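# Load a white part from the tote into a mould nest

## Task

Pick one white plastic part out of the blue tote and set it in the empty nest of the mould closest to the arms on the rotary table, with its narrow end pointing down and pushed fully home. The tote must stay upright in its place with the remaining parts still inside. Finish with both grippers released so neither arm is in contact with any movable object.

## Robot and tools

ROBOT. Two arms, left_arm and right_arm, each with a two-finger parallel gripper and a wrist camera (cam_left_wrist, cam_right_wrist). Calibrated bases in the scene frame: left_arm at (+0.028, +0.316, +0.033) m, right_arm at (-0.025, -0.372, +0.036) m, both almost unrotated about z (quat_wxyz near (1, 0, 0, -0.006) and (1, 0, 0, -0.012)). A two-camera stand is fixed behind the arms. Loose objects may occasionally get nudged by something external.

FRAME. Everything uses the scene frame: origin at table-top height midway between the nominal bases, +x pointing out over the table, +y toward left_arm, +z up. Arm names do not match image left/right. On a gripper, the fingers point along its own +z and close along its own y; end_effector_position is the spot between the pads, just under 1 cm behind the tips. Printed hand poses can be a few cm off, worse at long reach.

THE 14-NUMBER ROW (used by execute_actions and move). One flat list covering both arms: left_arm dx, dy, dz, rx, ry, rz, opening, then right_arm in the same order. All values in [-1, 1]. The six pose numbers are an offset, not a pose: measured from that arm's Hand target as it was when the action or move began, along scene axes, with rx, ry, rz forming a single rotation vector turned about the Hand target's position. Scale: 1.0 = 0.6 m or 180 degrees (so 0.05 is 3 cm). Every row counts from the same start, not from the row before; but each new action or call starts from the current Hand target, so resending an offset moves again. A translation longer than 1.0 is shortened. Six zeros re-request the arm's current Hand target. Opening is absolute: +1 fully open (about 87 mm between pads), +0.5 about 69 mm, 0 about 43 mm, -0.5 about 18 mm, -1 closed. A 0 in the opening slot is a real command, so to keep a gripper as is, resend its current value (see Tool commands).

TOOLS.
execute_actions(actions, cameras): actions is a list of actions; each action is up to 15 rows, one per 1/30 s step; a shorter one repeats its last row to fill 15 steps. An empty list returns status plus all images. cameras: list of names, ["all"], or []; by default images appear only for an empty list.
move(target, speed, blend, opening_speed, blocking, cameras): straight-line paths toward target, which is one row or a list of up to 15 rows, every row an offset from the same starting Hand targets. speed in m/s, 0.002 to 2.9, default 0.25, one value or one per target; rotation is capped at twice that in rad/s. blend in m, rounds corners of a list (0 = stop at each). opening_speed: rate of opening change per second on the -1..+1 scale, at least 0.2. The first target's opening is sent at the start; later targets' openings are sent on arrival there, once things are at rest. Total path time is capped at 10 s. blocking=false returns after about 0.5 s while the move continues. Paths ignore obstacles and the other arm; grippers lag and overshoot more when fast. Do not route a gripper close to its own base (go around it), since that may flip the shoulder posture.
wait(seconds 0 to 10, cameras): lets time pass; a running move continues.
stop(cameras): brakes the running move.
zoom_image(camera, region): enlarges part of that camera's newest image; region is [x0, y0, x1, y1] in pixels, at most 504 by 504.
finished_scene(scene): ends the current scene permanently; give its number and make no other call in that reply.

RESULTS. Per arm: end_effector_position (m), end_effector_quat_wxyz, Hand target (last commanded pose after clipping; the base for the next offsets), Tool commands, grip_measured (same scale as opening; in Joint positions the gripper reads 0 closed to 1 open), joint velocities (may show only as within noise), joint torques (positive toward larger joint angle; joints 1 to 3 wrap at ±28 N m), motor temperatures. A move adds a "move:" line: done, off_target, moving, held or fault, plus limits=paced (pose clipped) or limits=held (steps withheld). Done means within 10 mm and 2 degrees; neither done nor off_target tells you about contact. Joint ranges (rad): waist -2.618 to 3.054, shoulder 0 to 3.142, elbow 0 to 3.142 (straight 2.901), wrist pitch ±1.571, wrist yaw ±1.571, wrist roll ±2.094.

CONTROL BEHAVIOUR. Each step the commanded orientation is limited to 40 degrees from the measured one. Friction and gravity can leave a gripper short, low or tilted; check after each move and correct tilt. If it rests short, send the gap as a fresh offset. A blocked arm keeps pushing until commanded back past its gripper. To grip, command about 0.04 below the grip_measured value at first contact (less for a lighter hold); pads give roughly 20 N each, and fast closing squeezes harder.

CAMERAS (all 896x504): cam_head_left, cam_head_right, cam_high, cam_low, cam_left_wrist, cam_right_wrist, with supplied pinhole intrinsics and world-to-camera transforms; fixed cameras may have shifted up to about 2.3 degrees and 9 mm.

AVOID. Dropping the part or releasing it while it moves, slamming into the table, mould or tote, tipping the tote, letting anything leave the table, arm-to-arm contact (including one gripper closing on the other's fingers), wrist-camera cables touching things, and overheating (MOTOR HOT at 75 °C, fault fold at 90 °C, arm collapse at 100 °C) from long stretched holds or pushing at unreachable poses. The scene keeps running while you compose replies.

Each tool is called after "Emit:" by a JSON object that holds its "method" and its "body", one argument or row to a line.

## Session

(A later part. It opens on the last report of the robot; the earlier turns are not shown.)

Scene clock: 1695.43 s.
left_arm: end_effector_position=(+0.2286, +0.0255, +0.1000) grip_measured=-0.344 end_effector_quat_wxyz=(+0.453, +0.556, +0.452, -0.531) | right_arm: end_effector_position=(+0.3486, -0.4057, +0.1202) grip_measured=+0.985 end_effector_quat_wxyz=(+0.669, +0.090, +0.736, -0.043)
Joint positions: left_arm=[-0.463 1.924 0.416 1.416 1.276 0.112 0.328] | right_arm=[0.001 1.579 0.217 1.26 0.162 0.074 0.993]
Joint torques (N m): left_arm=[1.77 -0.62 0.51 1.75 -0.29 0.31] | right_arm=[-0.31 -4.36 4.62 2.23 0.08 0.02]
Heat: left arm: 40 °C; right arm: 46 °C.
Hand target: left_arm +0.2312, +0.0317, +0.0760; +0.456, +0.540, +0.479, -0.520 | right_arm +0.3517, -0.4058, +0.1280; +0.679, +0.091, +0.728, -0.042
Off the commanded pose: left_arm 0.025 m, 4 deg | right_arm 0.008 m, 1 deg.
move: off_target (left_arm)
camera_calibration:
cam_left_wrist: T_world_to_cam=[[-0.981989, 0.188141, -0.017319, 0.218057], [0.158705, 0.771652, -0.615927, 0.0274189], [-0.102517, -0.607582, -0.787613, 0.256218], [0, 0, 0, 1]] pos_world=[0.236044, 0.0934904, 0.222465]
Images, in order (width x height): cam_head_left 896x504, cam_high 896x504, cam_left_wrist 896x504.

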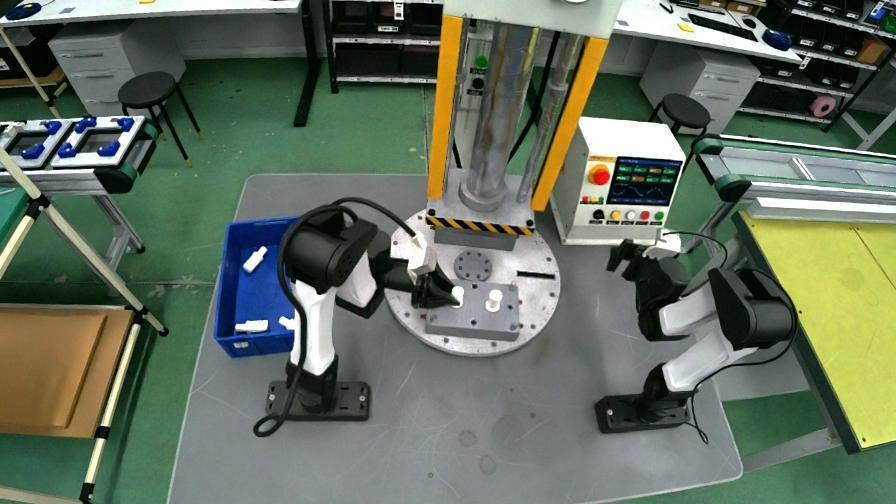

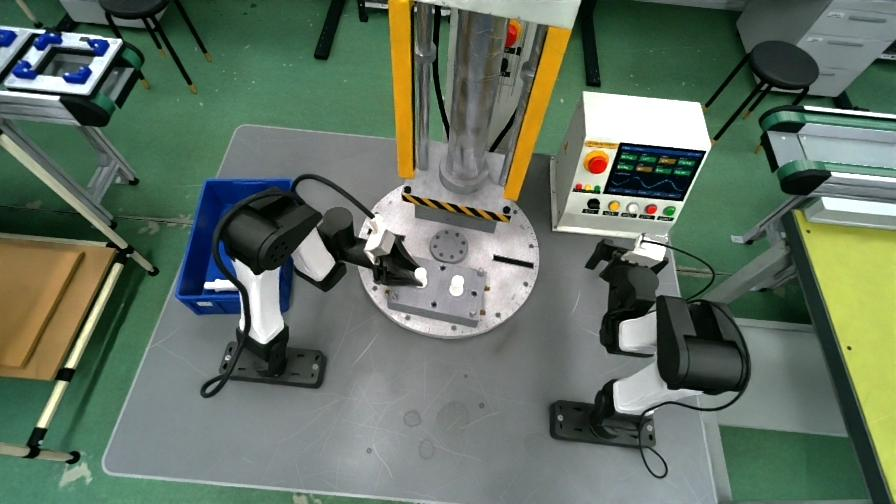

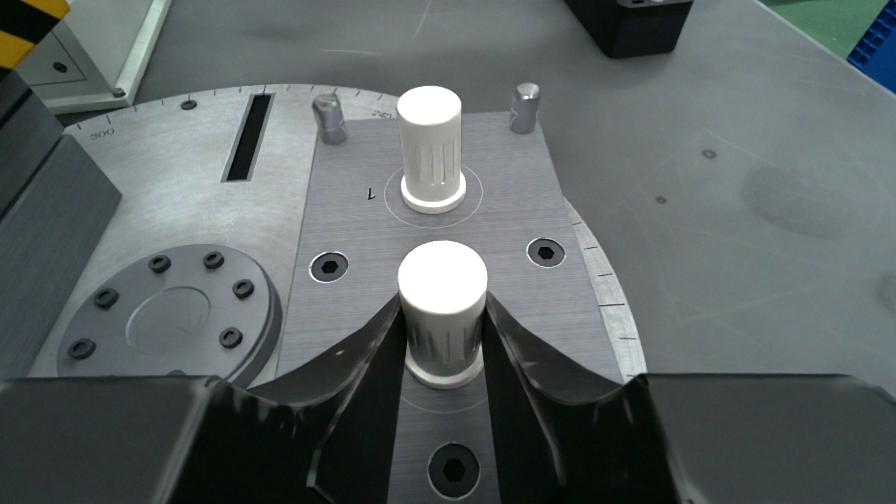

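Emit:
{"method": "move", "body": {
  "target": [
    [-0.002, -0.004, 0.042, -0.0066, -0.0085, -0.0183, -0.45, 0, 0, 0, 0, 0, 0, 1],
    [-0.002, -0.004, 0.042, -0.0066, -0.0085, -0.0183, -0.25, 0, 0, 0, 0, 0, 0, 1]
  ],
  "speed": 0.03,
  "opening_speed": 0.25,
  "cameras": ["cam_head_left", "cam_high", "cam_left_wrist"]
}}

Scene clock: 1712.70 s.
left_arm: end_effector_position=(+0.2293, +0.0276, +0.0969) grip_measured=-0.250 end_effector_quat_wxyz=(+0.443, +0.551, +0.463, -0.535) | right_arm: end_effector_position=(+0.3486, -0.4057, +0.1202) grip_measured=+0.985 end_effector_quat_wxyz=(+0.669, +0.090, +0.736, -0.043)
Joint positions: left_arm=[-0.455 1.921 0.421 1.375 1.282 0.112 0.375] | right_arm=[0.001 1.579 0.217 1.26 0.162 0.074 0.993]
Joint torques (N m): left_arm=[1.31 -6.41 3.43 1.63 0.3 0.1] | right_arm=[-0.31 -4.45 4.6 2.23 0.09 0.01]
Heat: left arm: 40 °C; right arm: 46 °C.
Hand target: left_arm +0.2300, +0.0293, +0.1012; +0.452, +0.556, +0.452, -0.531 | right_arm +0.3517, -0.4058, +0.1280; +0.679, +0.091, +0.728, -0.042
Off the commanded pose: left_arm 0.005 m, 2 deg | right_arm 0.008 m, 1 deg.
move: done
camera_calibration:
cam_left_wrist: T_world_to_cam=[[-0.982469, 0.18584, 0.0147596, 0.21534], [0.138579, 0.780985, -0.608981, 0.0274124], [-0.1247, -0.59626, -0.793047, 0.26041], [0, 0, 0, 1]] pos_world=[0.24024, 0.0938445, 0.220032]
Images, in order (width x height): cam_head_left 896x504, cam_high 896x504, cam_left_wrist 896x504.

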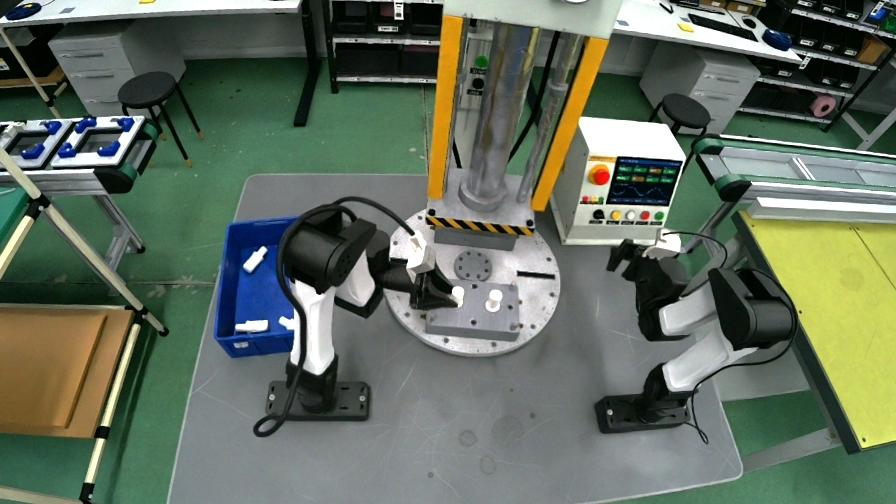

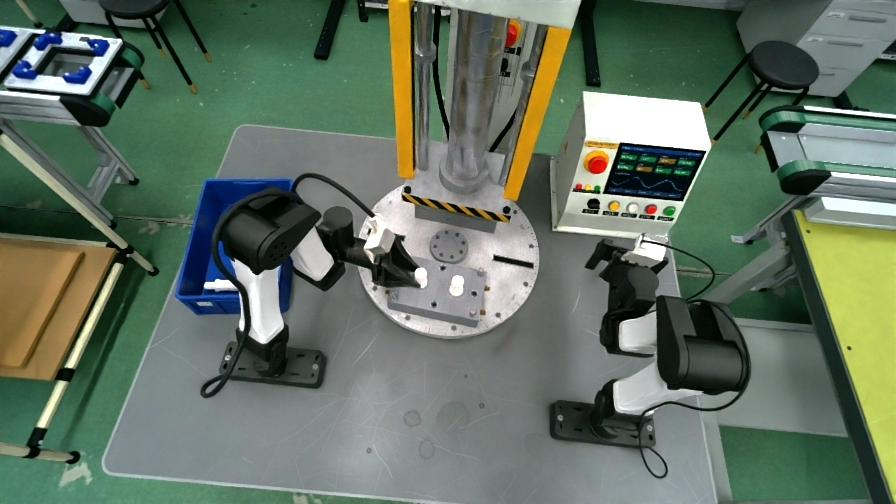

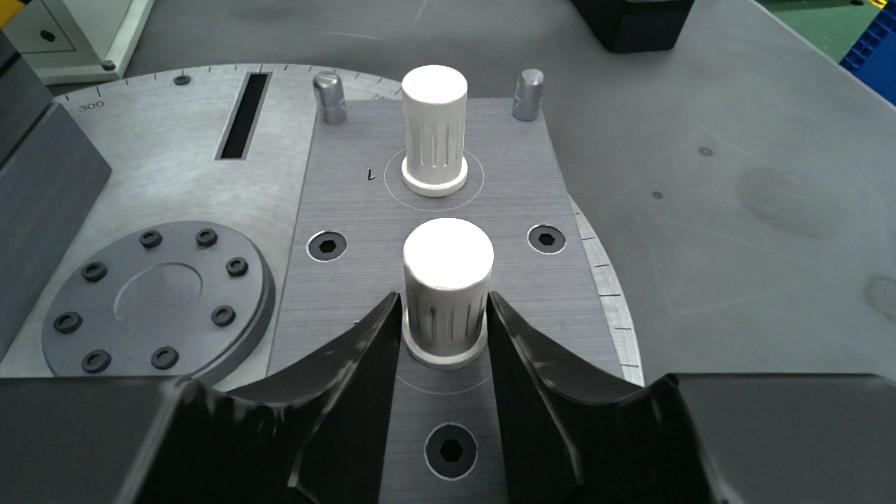

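Emit:
{"method": "move", "body": {
  "target": [
    [0, 0, 0, 0, 0, 0, -0.12, 0, 0, 0, 0, 0, 0, 1],
    [0, 0, 0.0, 0, 0, 0, -0.03, 0, 0, 0, 0, 0, 0, 1]
  ],
  "speed": 0.03,
  "opening_speed": 0.25,
  "cameras": ["cam_head_left", "cam_high", "cam_left_wrist"]
}}

Scene clock: 1730.23 s.
left_arm: end_effector_position=(+0.2293, +0.0276, +0.0968) grip_measured=-0.030 end_effector_quat_wxyz=(+0.443, +0.551, +0.463, -0.535) | right_arm: end_effector_position=(+0.3486, -0.4057, +0.1202) grip_measured=+0.985 end_effector_quat_wxyz=(+0.669, +0.090, +0.736, -0.043)
Joint positions: left_arm=[-0.455 1.921 0.421 1.375 1.282 0.112 0.485] | right_arm=[0.001 1.579 0.217 1.26 0.162 0.074 0.993]
Joint torques (N m): left_arm=[1.32 -6.38 3.43 1.6 0.29 0.1] | right_arm=[-0.29 -4.46 4.56 2.24 0.07 0.03]
Heat: left arm: 40 °C; right arm: 46 °C.
Hand target: left_arm +0.2301, +0.0293, +0.1012; +0.452, +0.556, +0.452, -0.531 | right_arm +0.3517, -0.4058, +0.1280; +0.679, +0.091, +0.728, -0.042
Off the commanded pose: left_arm 0.005 m, 2 deg | right_arm 0.008 m, 1 deg.
move: done
camera_calibration:
cam_left_wrist: T_world_to_cam=[[-0.982461, 0.185855, 0.0151393, 0.215252], [0.138376, 0.781082, -0.608903, 0.0274342], [-0.124993, -0.596129, -0.7931, 0.260479], [0, 0, 0, 1]] pos_world=[0.240238, 0.0938451, 0.220032]
Images, in order (width x height): cam_head_left 896x504, cam_high 896x504, cam_left_wrist 896x504.

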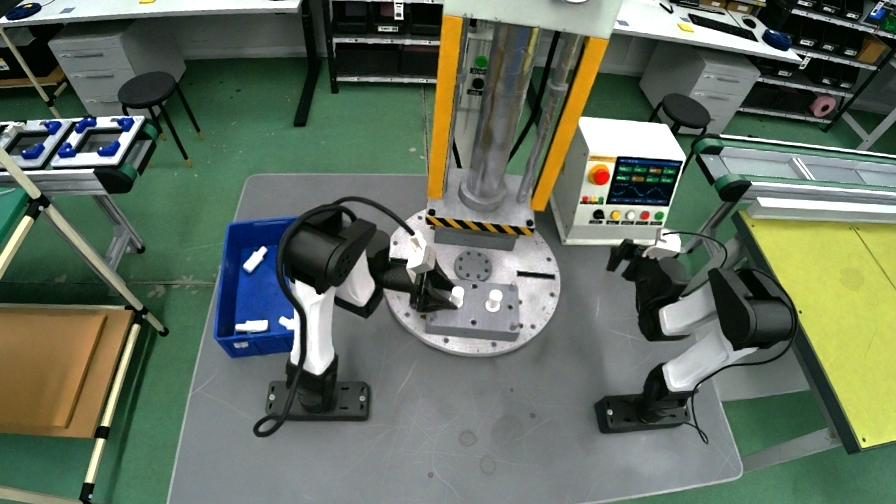

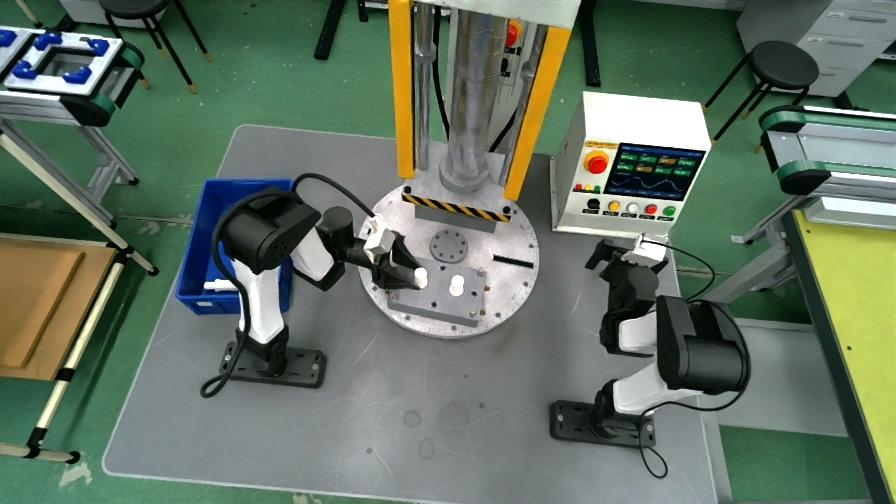

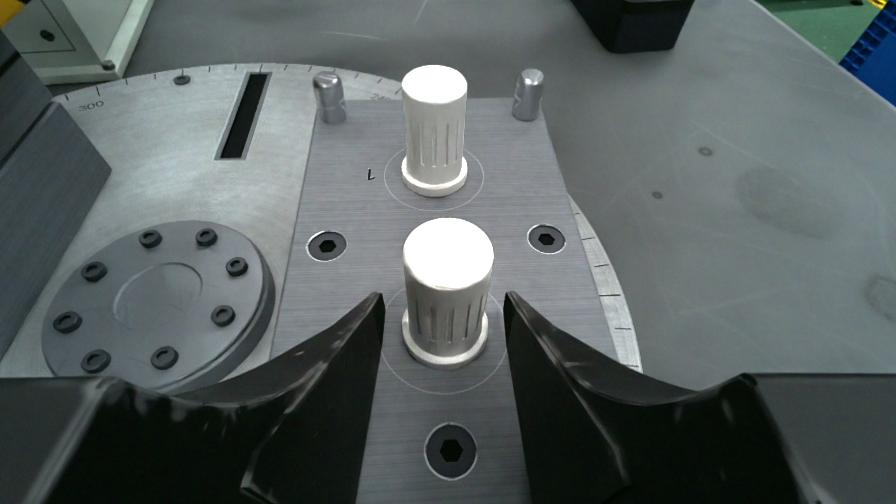

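Emit:
{"method": "zoom_image", "body": {
  "camera": "cam_left_wrist",
  "region": [350, 50, 540, 410]
}}

Emit:
{"method": "zoom_image", "body": {
  "camera": "cam_head_left",
  "region": [440, 255, 520, 335]
}}

Emit:
{"method": "zoom_image", "body": {
  "camera": "cam_high",
  "region": [405, 235, 485, 315]
}}

Scaled by 1.400 from the camera's 896x504 image, which has a finer 1280x720 frame.

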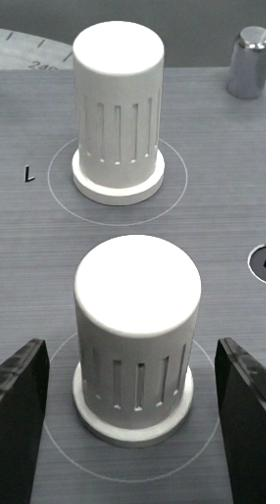

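Scaled by 6.300 from the camera's 896x504 image, which has a finer 1280x720 frame.

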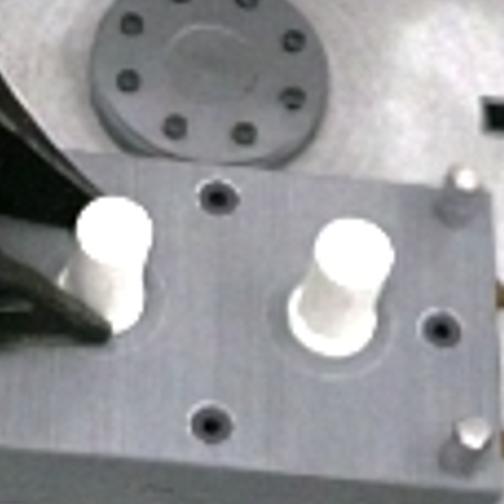

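Scaled by 6.300 from the camera's 896x504 image, which has a finer 1280x720 frame.

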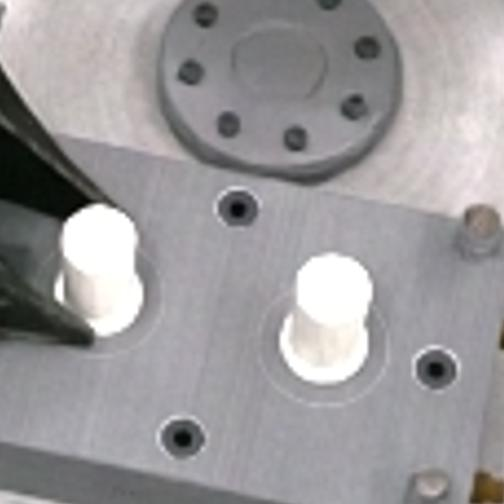

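Emit:
{"method": "zoom_image", "body": {
  "camera": "cam_left_wrist",
  "region": [385, 300, 515, 410]
}}

Emit:
{"method": "zoom_image", "body": {
  "camera": "cam_left_wrist",
  "region": [375, 130, 495, 230]
}}

Emit:
{"method": "zoom_image", "body": {
  "camera": "cam_left_wrist",
  "region": [375, 200, 525, 380]
}}

Scaled by 3.877 from the camera's 896x504 image, which has a finer 1280x720 frame.

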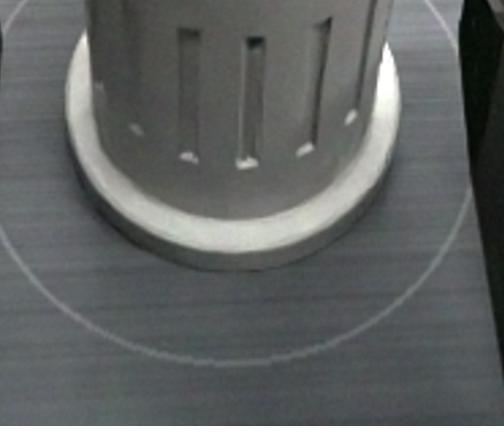

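Scaled by 4.200 from the camera's 896x504 image, which has a finer 1280x720 frame.

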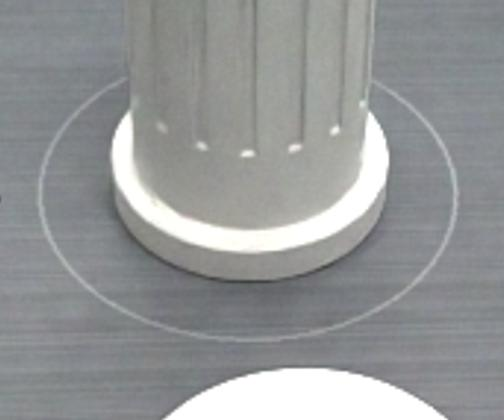

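Scaled by 2.800 from the camera's 896x504 image, which has a finer 1280x720 frame.

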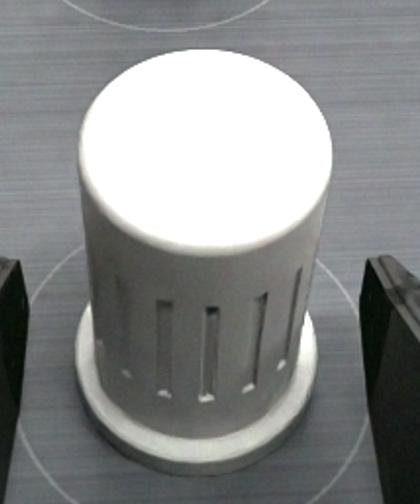

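Emit:
{"method": "move", "body": {
  "target": [
    [0, 0, 0.17, 0, 0, 0, -0.03, 0, 0, 0, 0, 0, 0, 1]
  ],
  "speed": 0.06,
  "cameras": ["cam_head_left", "cam_high", "cam_left_wrist", "cam_head_right"]
}}

Scene clock: 1790.10 s.
left_arm: end_effector_position=(+0.2248, +0.0295, +0.1882) grip_measured=-0.030 end_effector_quat_wxyz=(+0.432, +0.545, +0.472, -0.542) | right_arm: end_effector_position=(+0.3486, -0.4057, +0.1202) grip_measured=+0.985 end_effector_quat_wxyz=(+0.669, +0.090, +0.736, -0.043)
Joint positions: left_arm=[-0.455 1.461 0.527 0.793 1.284 0.094 0.485] | right_arm=[0.001 1.579 0.217 1.26 0.162 0.074 0.993]
Joint torques (N m): left_arm=[1.32 -6.26 9.36 1.37 0.28 0.21] | right_arm=[-0.38 -4.37 4.52 2.24 0.04 0]
Heat: left arm: 39 °C; right arm: 46 °C.
Hand target: left_arm +0.2302, +0.0293, +0.2033; +0.453, +0.556, +0.452, -0.531 | right_arm +0.3517, -0.4058, +0.1280; +0.679, +0.091, +0.728, -0.042
Off the commanded pose: left_arm 0.016 m, 4 deg | right_arm 0.008 m, 1 deg.
move: off_target (left_arm)
camera_calibration:
cam_left_wrist: T_world_to_cam=[[-0.981184, 0.187089, 0.0477136, 0.202752], [0.120609, 0.786879, -0.605206, 0.0853258], [-0.150772, -0.588064, -0.794638, 0.339349], [0, 0, 0, 1]] pos_world=[0.23981, 0.0944852, 0.311625]
Images, in order (width x height): cam_head_left 896x504, cam_head_right 896x504, cam_high 896x504, cam_left_wrist 896x504.

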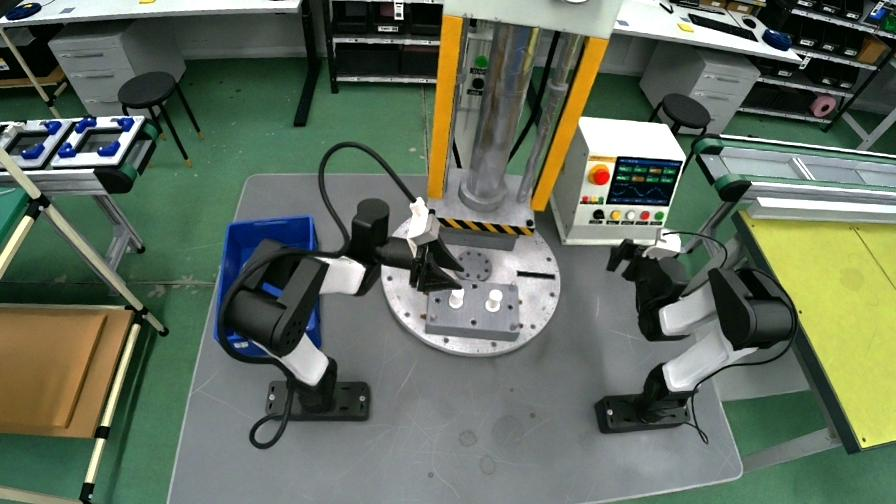

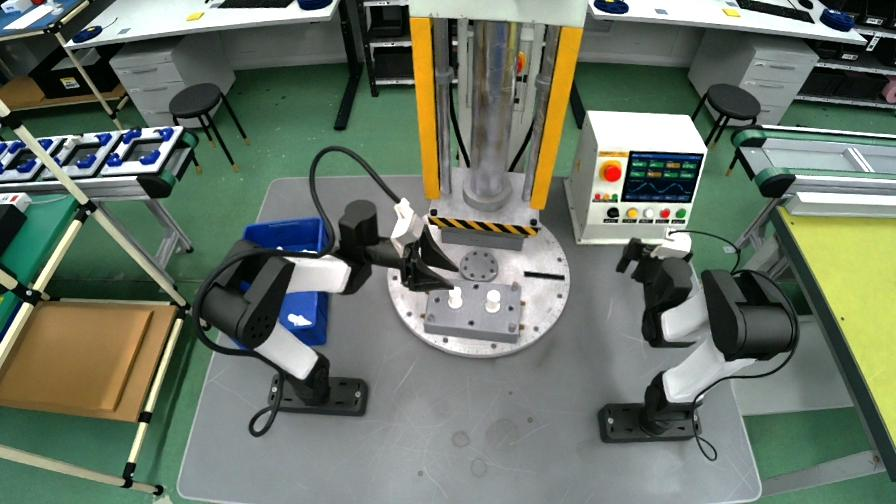

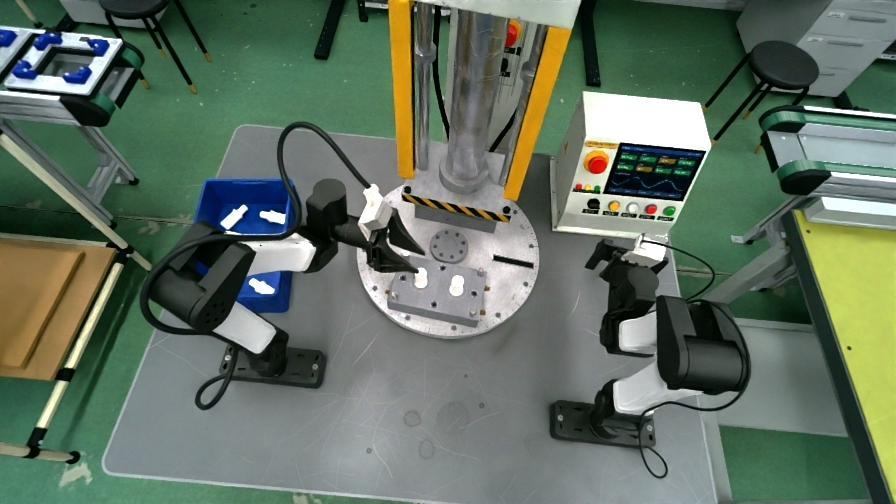

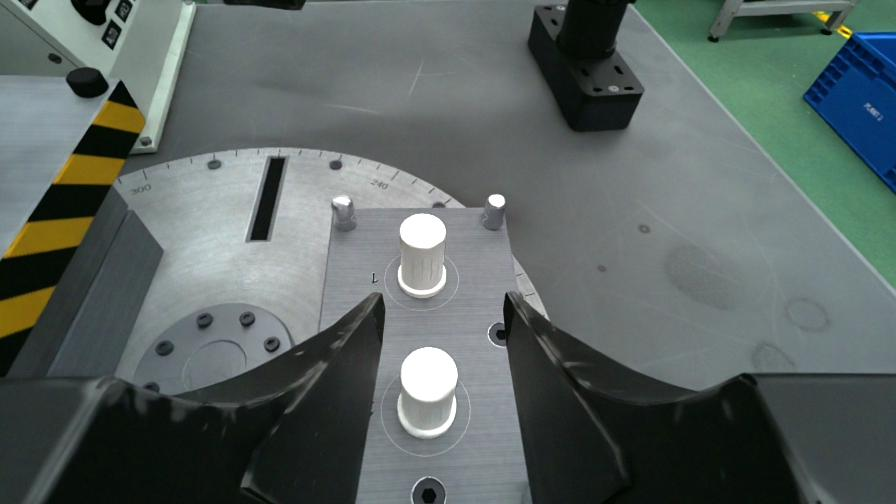

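Emit:
{"method": "zoom_image", "body": {
  "camera": "cam_left_wrist",
  "region": [360, 200, 500, 470]
}}

Emit:
{"method": "zoom_image", "body": {
  "camera": "cam_head_left",
  "region": [440, 275, 520, 335]
}}

Emit:
{"method": "zoom_image", "body": {
  "camera": "cam_head_right",
  "region": [430, 275, 510, 335]
}}

Emit:
{"method": "zoom_image", "body": {
  "camera": "cam_high",
  "region": [405, 255, 485, 315]
}}

Scaled by 1.867 from the camera's 896x504 image, which has a finer 1280x720 frame.

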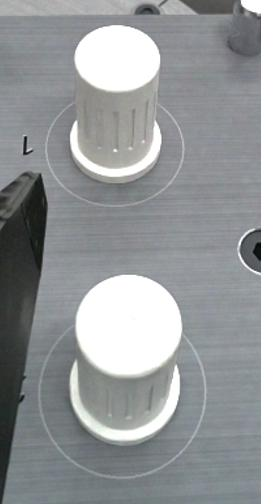

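Scaled by 6.300 from the camera's 896x504 image, which has a finer 1280x720 frame.

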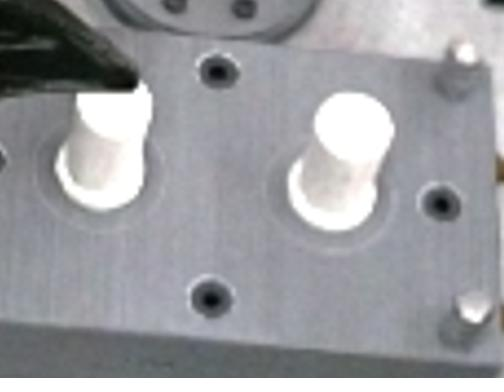

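Scaled by 6.300 from the camera's 896x504 image, which has a finer 1280x720 frame.

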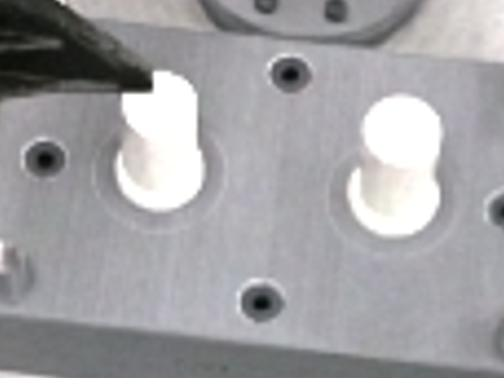

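Scaled by 6.300 from the camera's 896x504 image, which has a finer 1280x720 frame.

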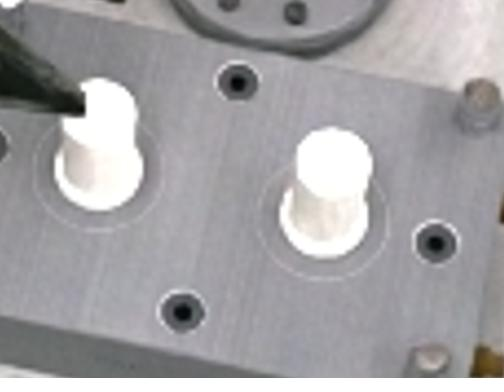

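Emit:
{"method": "move", "body": {
  "target": [
    [0, 0.2, 0.12, 0, 0, 0, -0.03, 0, 0, 0, 0, 0, 0, 1]
  ],
  "speed": 0.12,
  "cameras": ["cam_head_left", "cam_high", "cam_left_wrist", "cam_head_right"]
}}

Scene clock: 1807.67 s.
left_arm: end_effector_position=(+0.2327, +0.1467, +0.2757) grip_measured=-0.030 end_effector_quat_wxyz=(+0.518, +0.491, +0.509, -0.482) | right_arm: end_effector_position=(+0.3486, -0.4057, +0.1202) grip_measured=+0.985 end_effector_quat_wxyz=(+0.669, +0.090, +0.736, -0.043)
Joint positions: left_arm=[0.041 0.982 0.551 0.424 1.546 0.025 0.485] | right_arm=[0.001 1.579 0.217 1.26 0.162 0.074 0.993]
Joint torques (N m): left_arm=[1.4 -2.58 7.38 1.15 0.22 0.09] | right_arm=[-0.32 -4.46 4.64 2.22 0.05 0.01]
Heat: left arm: 39 °C; right arm: 46 °C.
Hand target: left_arm +0.2301, +0.1493, +0.2752; +0.453, +0.556, +0.452, -0.531 | right_arm +0.3517, -0.4058, +0.1280; +0.679, +0.091, +0.728, -0.042
Off the commanded pose: left_arm 0.004 m, 14 deg | right_arm 0.008 m, 1 deg.
joint sent to its limit (left arm) — joint 5 (wrist yaw), upper limit. The joint targets are off in orientation, not in position.
move: off_target (left_arm)
camera_calibration:
cam_left_wrist: T_world_to_cam=[[-0.998884, -0.0457726, -0.0116757, 0.239001], [-0.0278742, 0.770679, -0.636613, 0.0906991], [0.0381377, -0.635577, -0.771095, 0.435424], [0, 0, 0, 1]] pos_world=[0.224656, 0.217786, 0.396284]
Images, in order (width x height): cam_head_left 896x504, cam_head_right 896x504, cam_high 896x504, cam_left_wrist 896x504.

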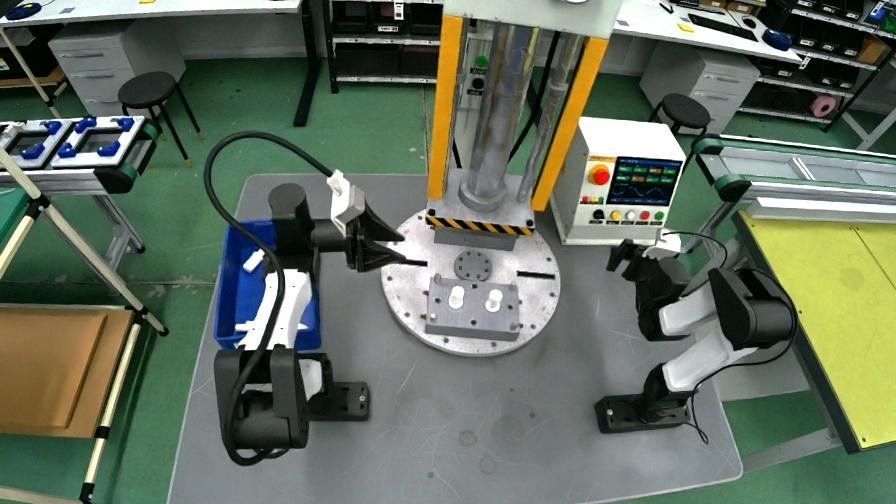

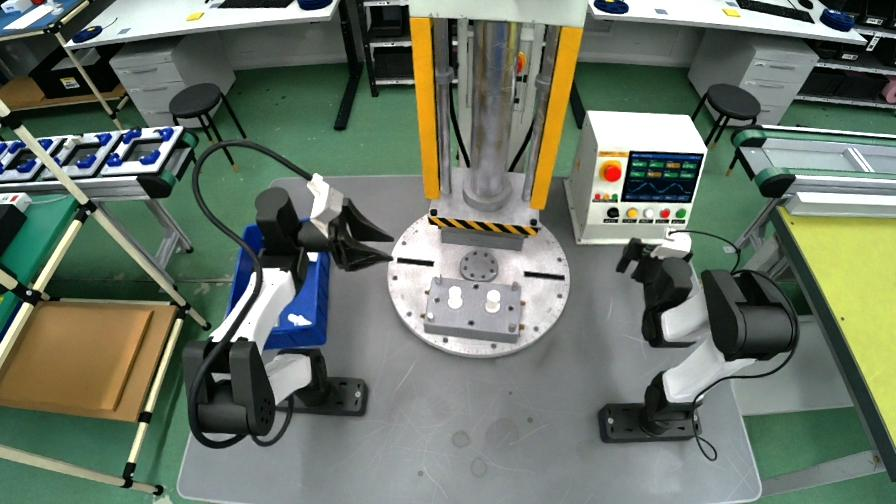

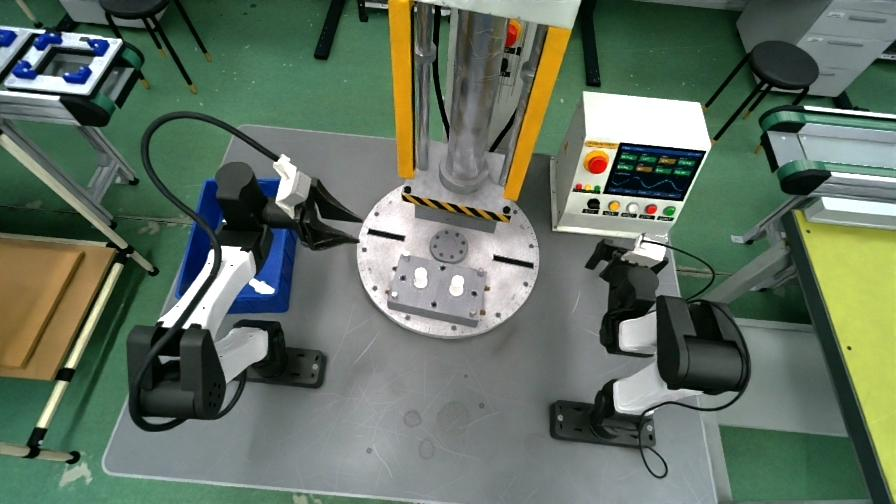

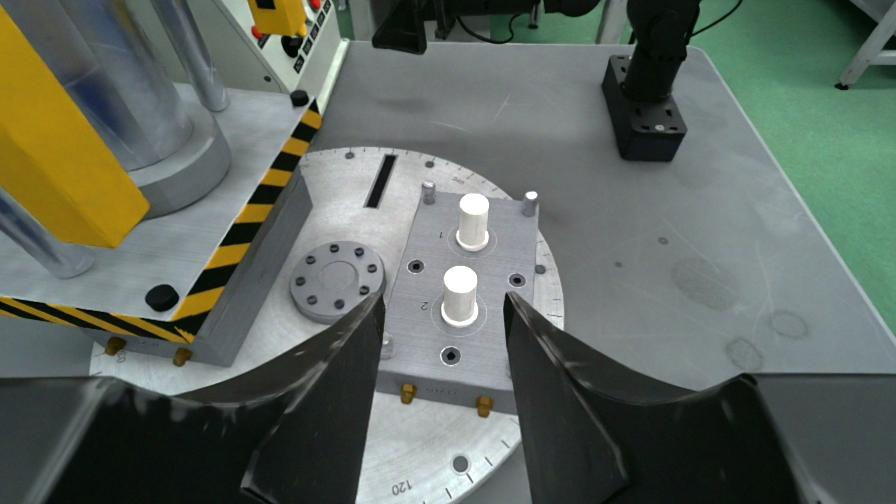

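Emit:
{"method": "zoom_image", "body": {
  "camera": "cam_head_left",
  "region": [440, 275, 520, 335]
}}

Emit:
{"method": "zoom_image", "body": {
  "camera": "cam_head_right",
  "region": [430, 275, 510, 335]
}}

Emit:
{"method": "zoom_image", "body": {
  "camera": "cam_high",
  "region": [405, 255, 485, 315]
}}

Emit:
{"method": "zoom_image", "body": {
  "camera": "cam_left_wrist",
  "region": [420, 180, 520, 360]
}}

Scaled by 6.300 from the camera's 896x504 image, which has a finer 1280x720 frame.

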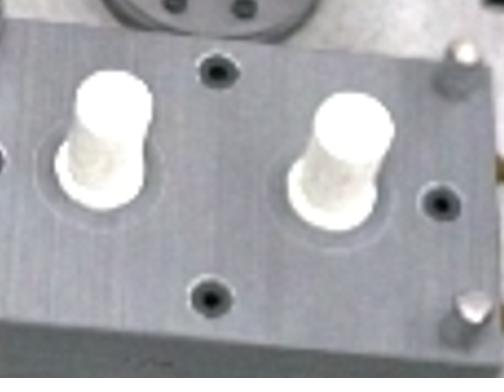

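Scaled by 6.300 from the camera's 896x504 image, which has a finer 1280x720 frame.

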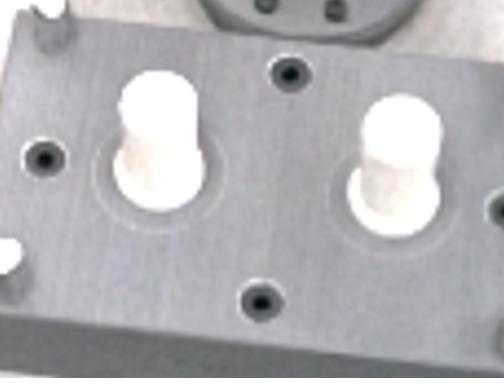

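Scaled by 6.300 from the camera's 896x504 image, which has a finer 1280x720 frame.

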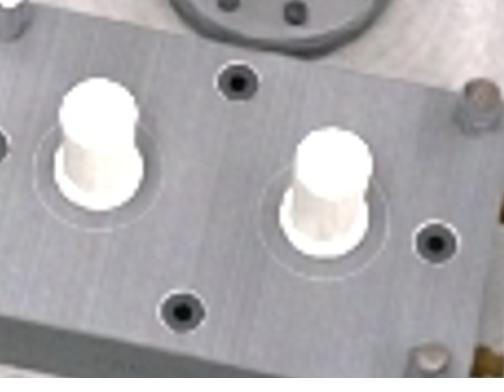

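Scaled by 2.800 from the camera's 896x504 image, which has a finer 1280x720 frame.

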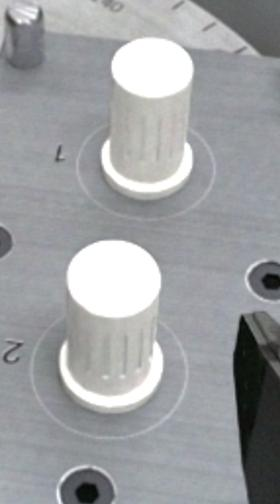

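Emit:
{"method": "finished_scene", "body": {
  "scene": 3
}}

The scene is finished: the task was done.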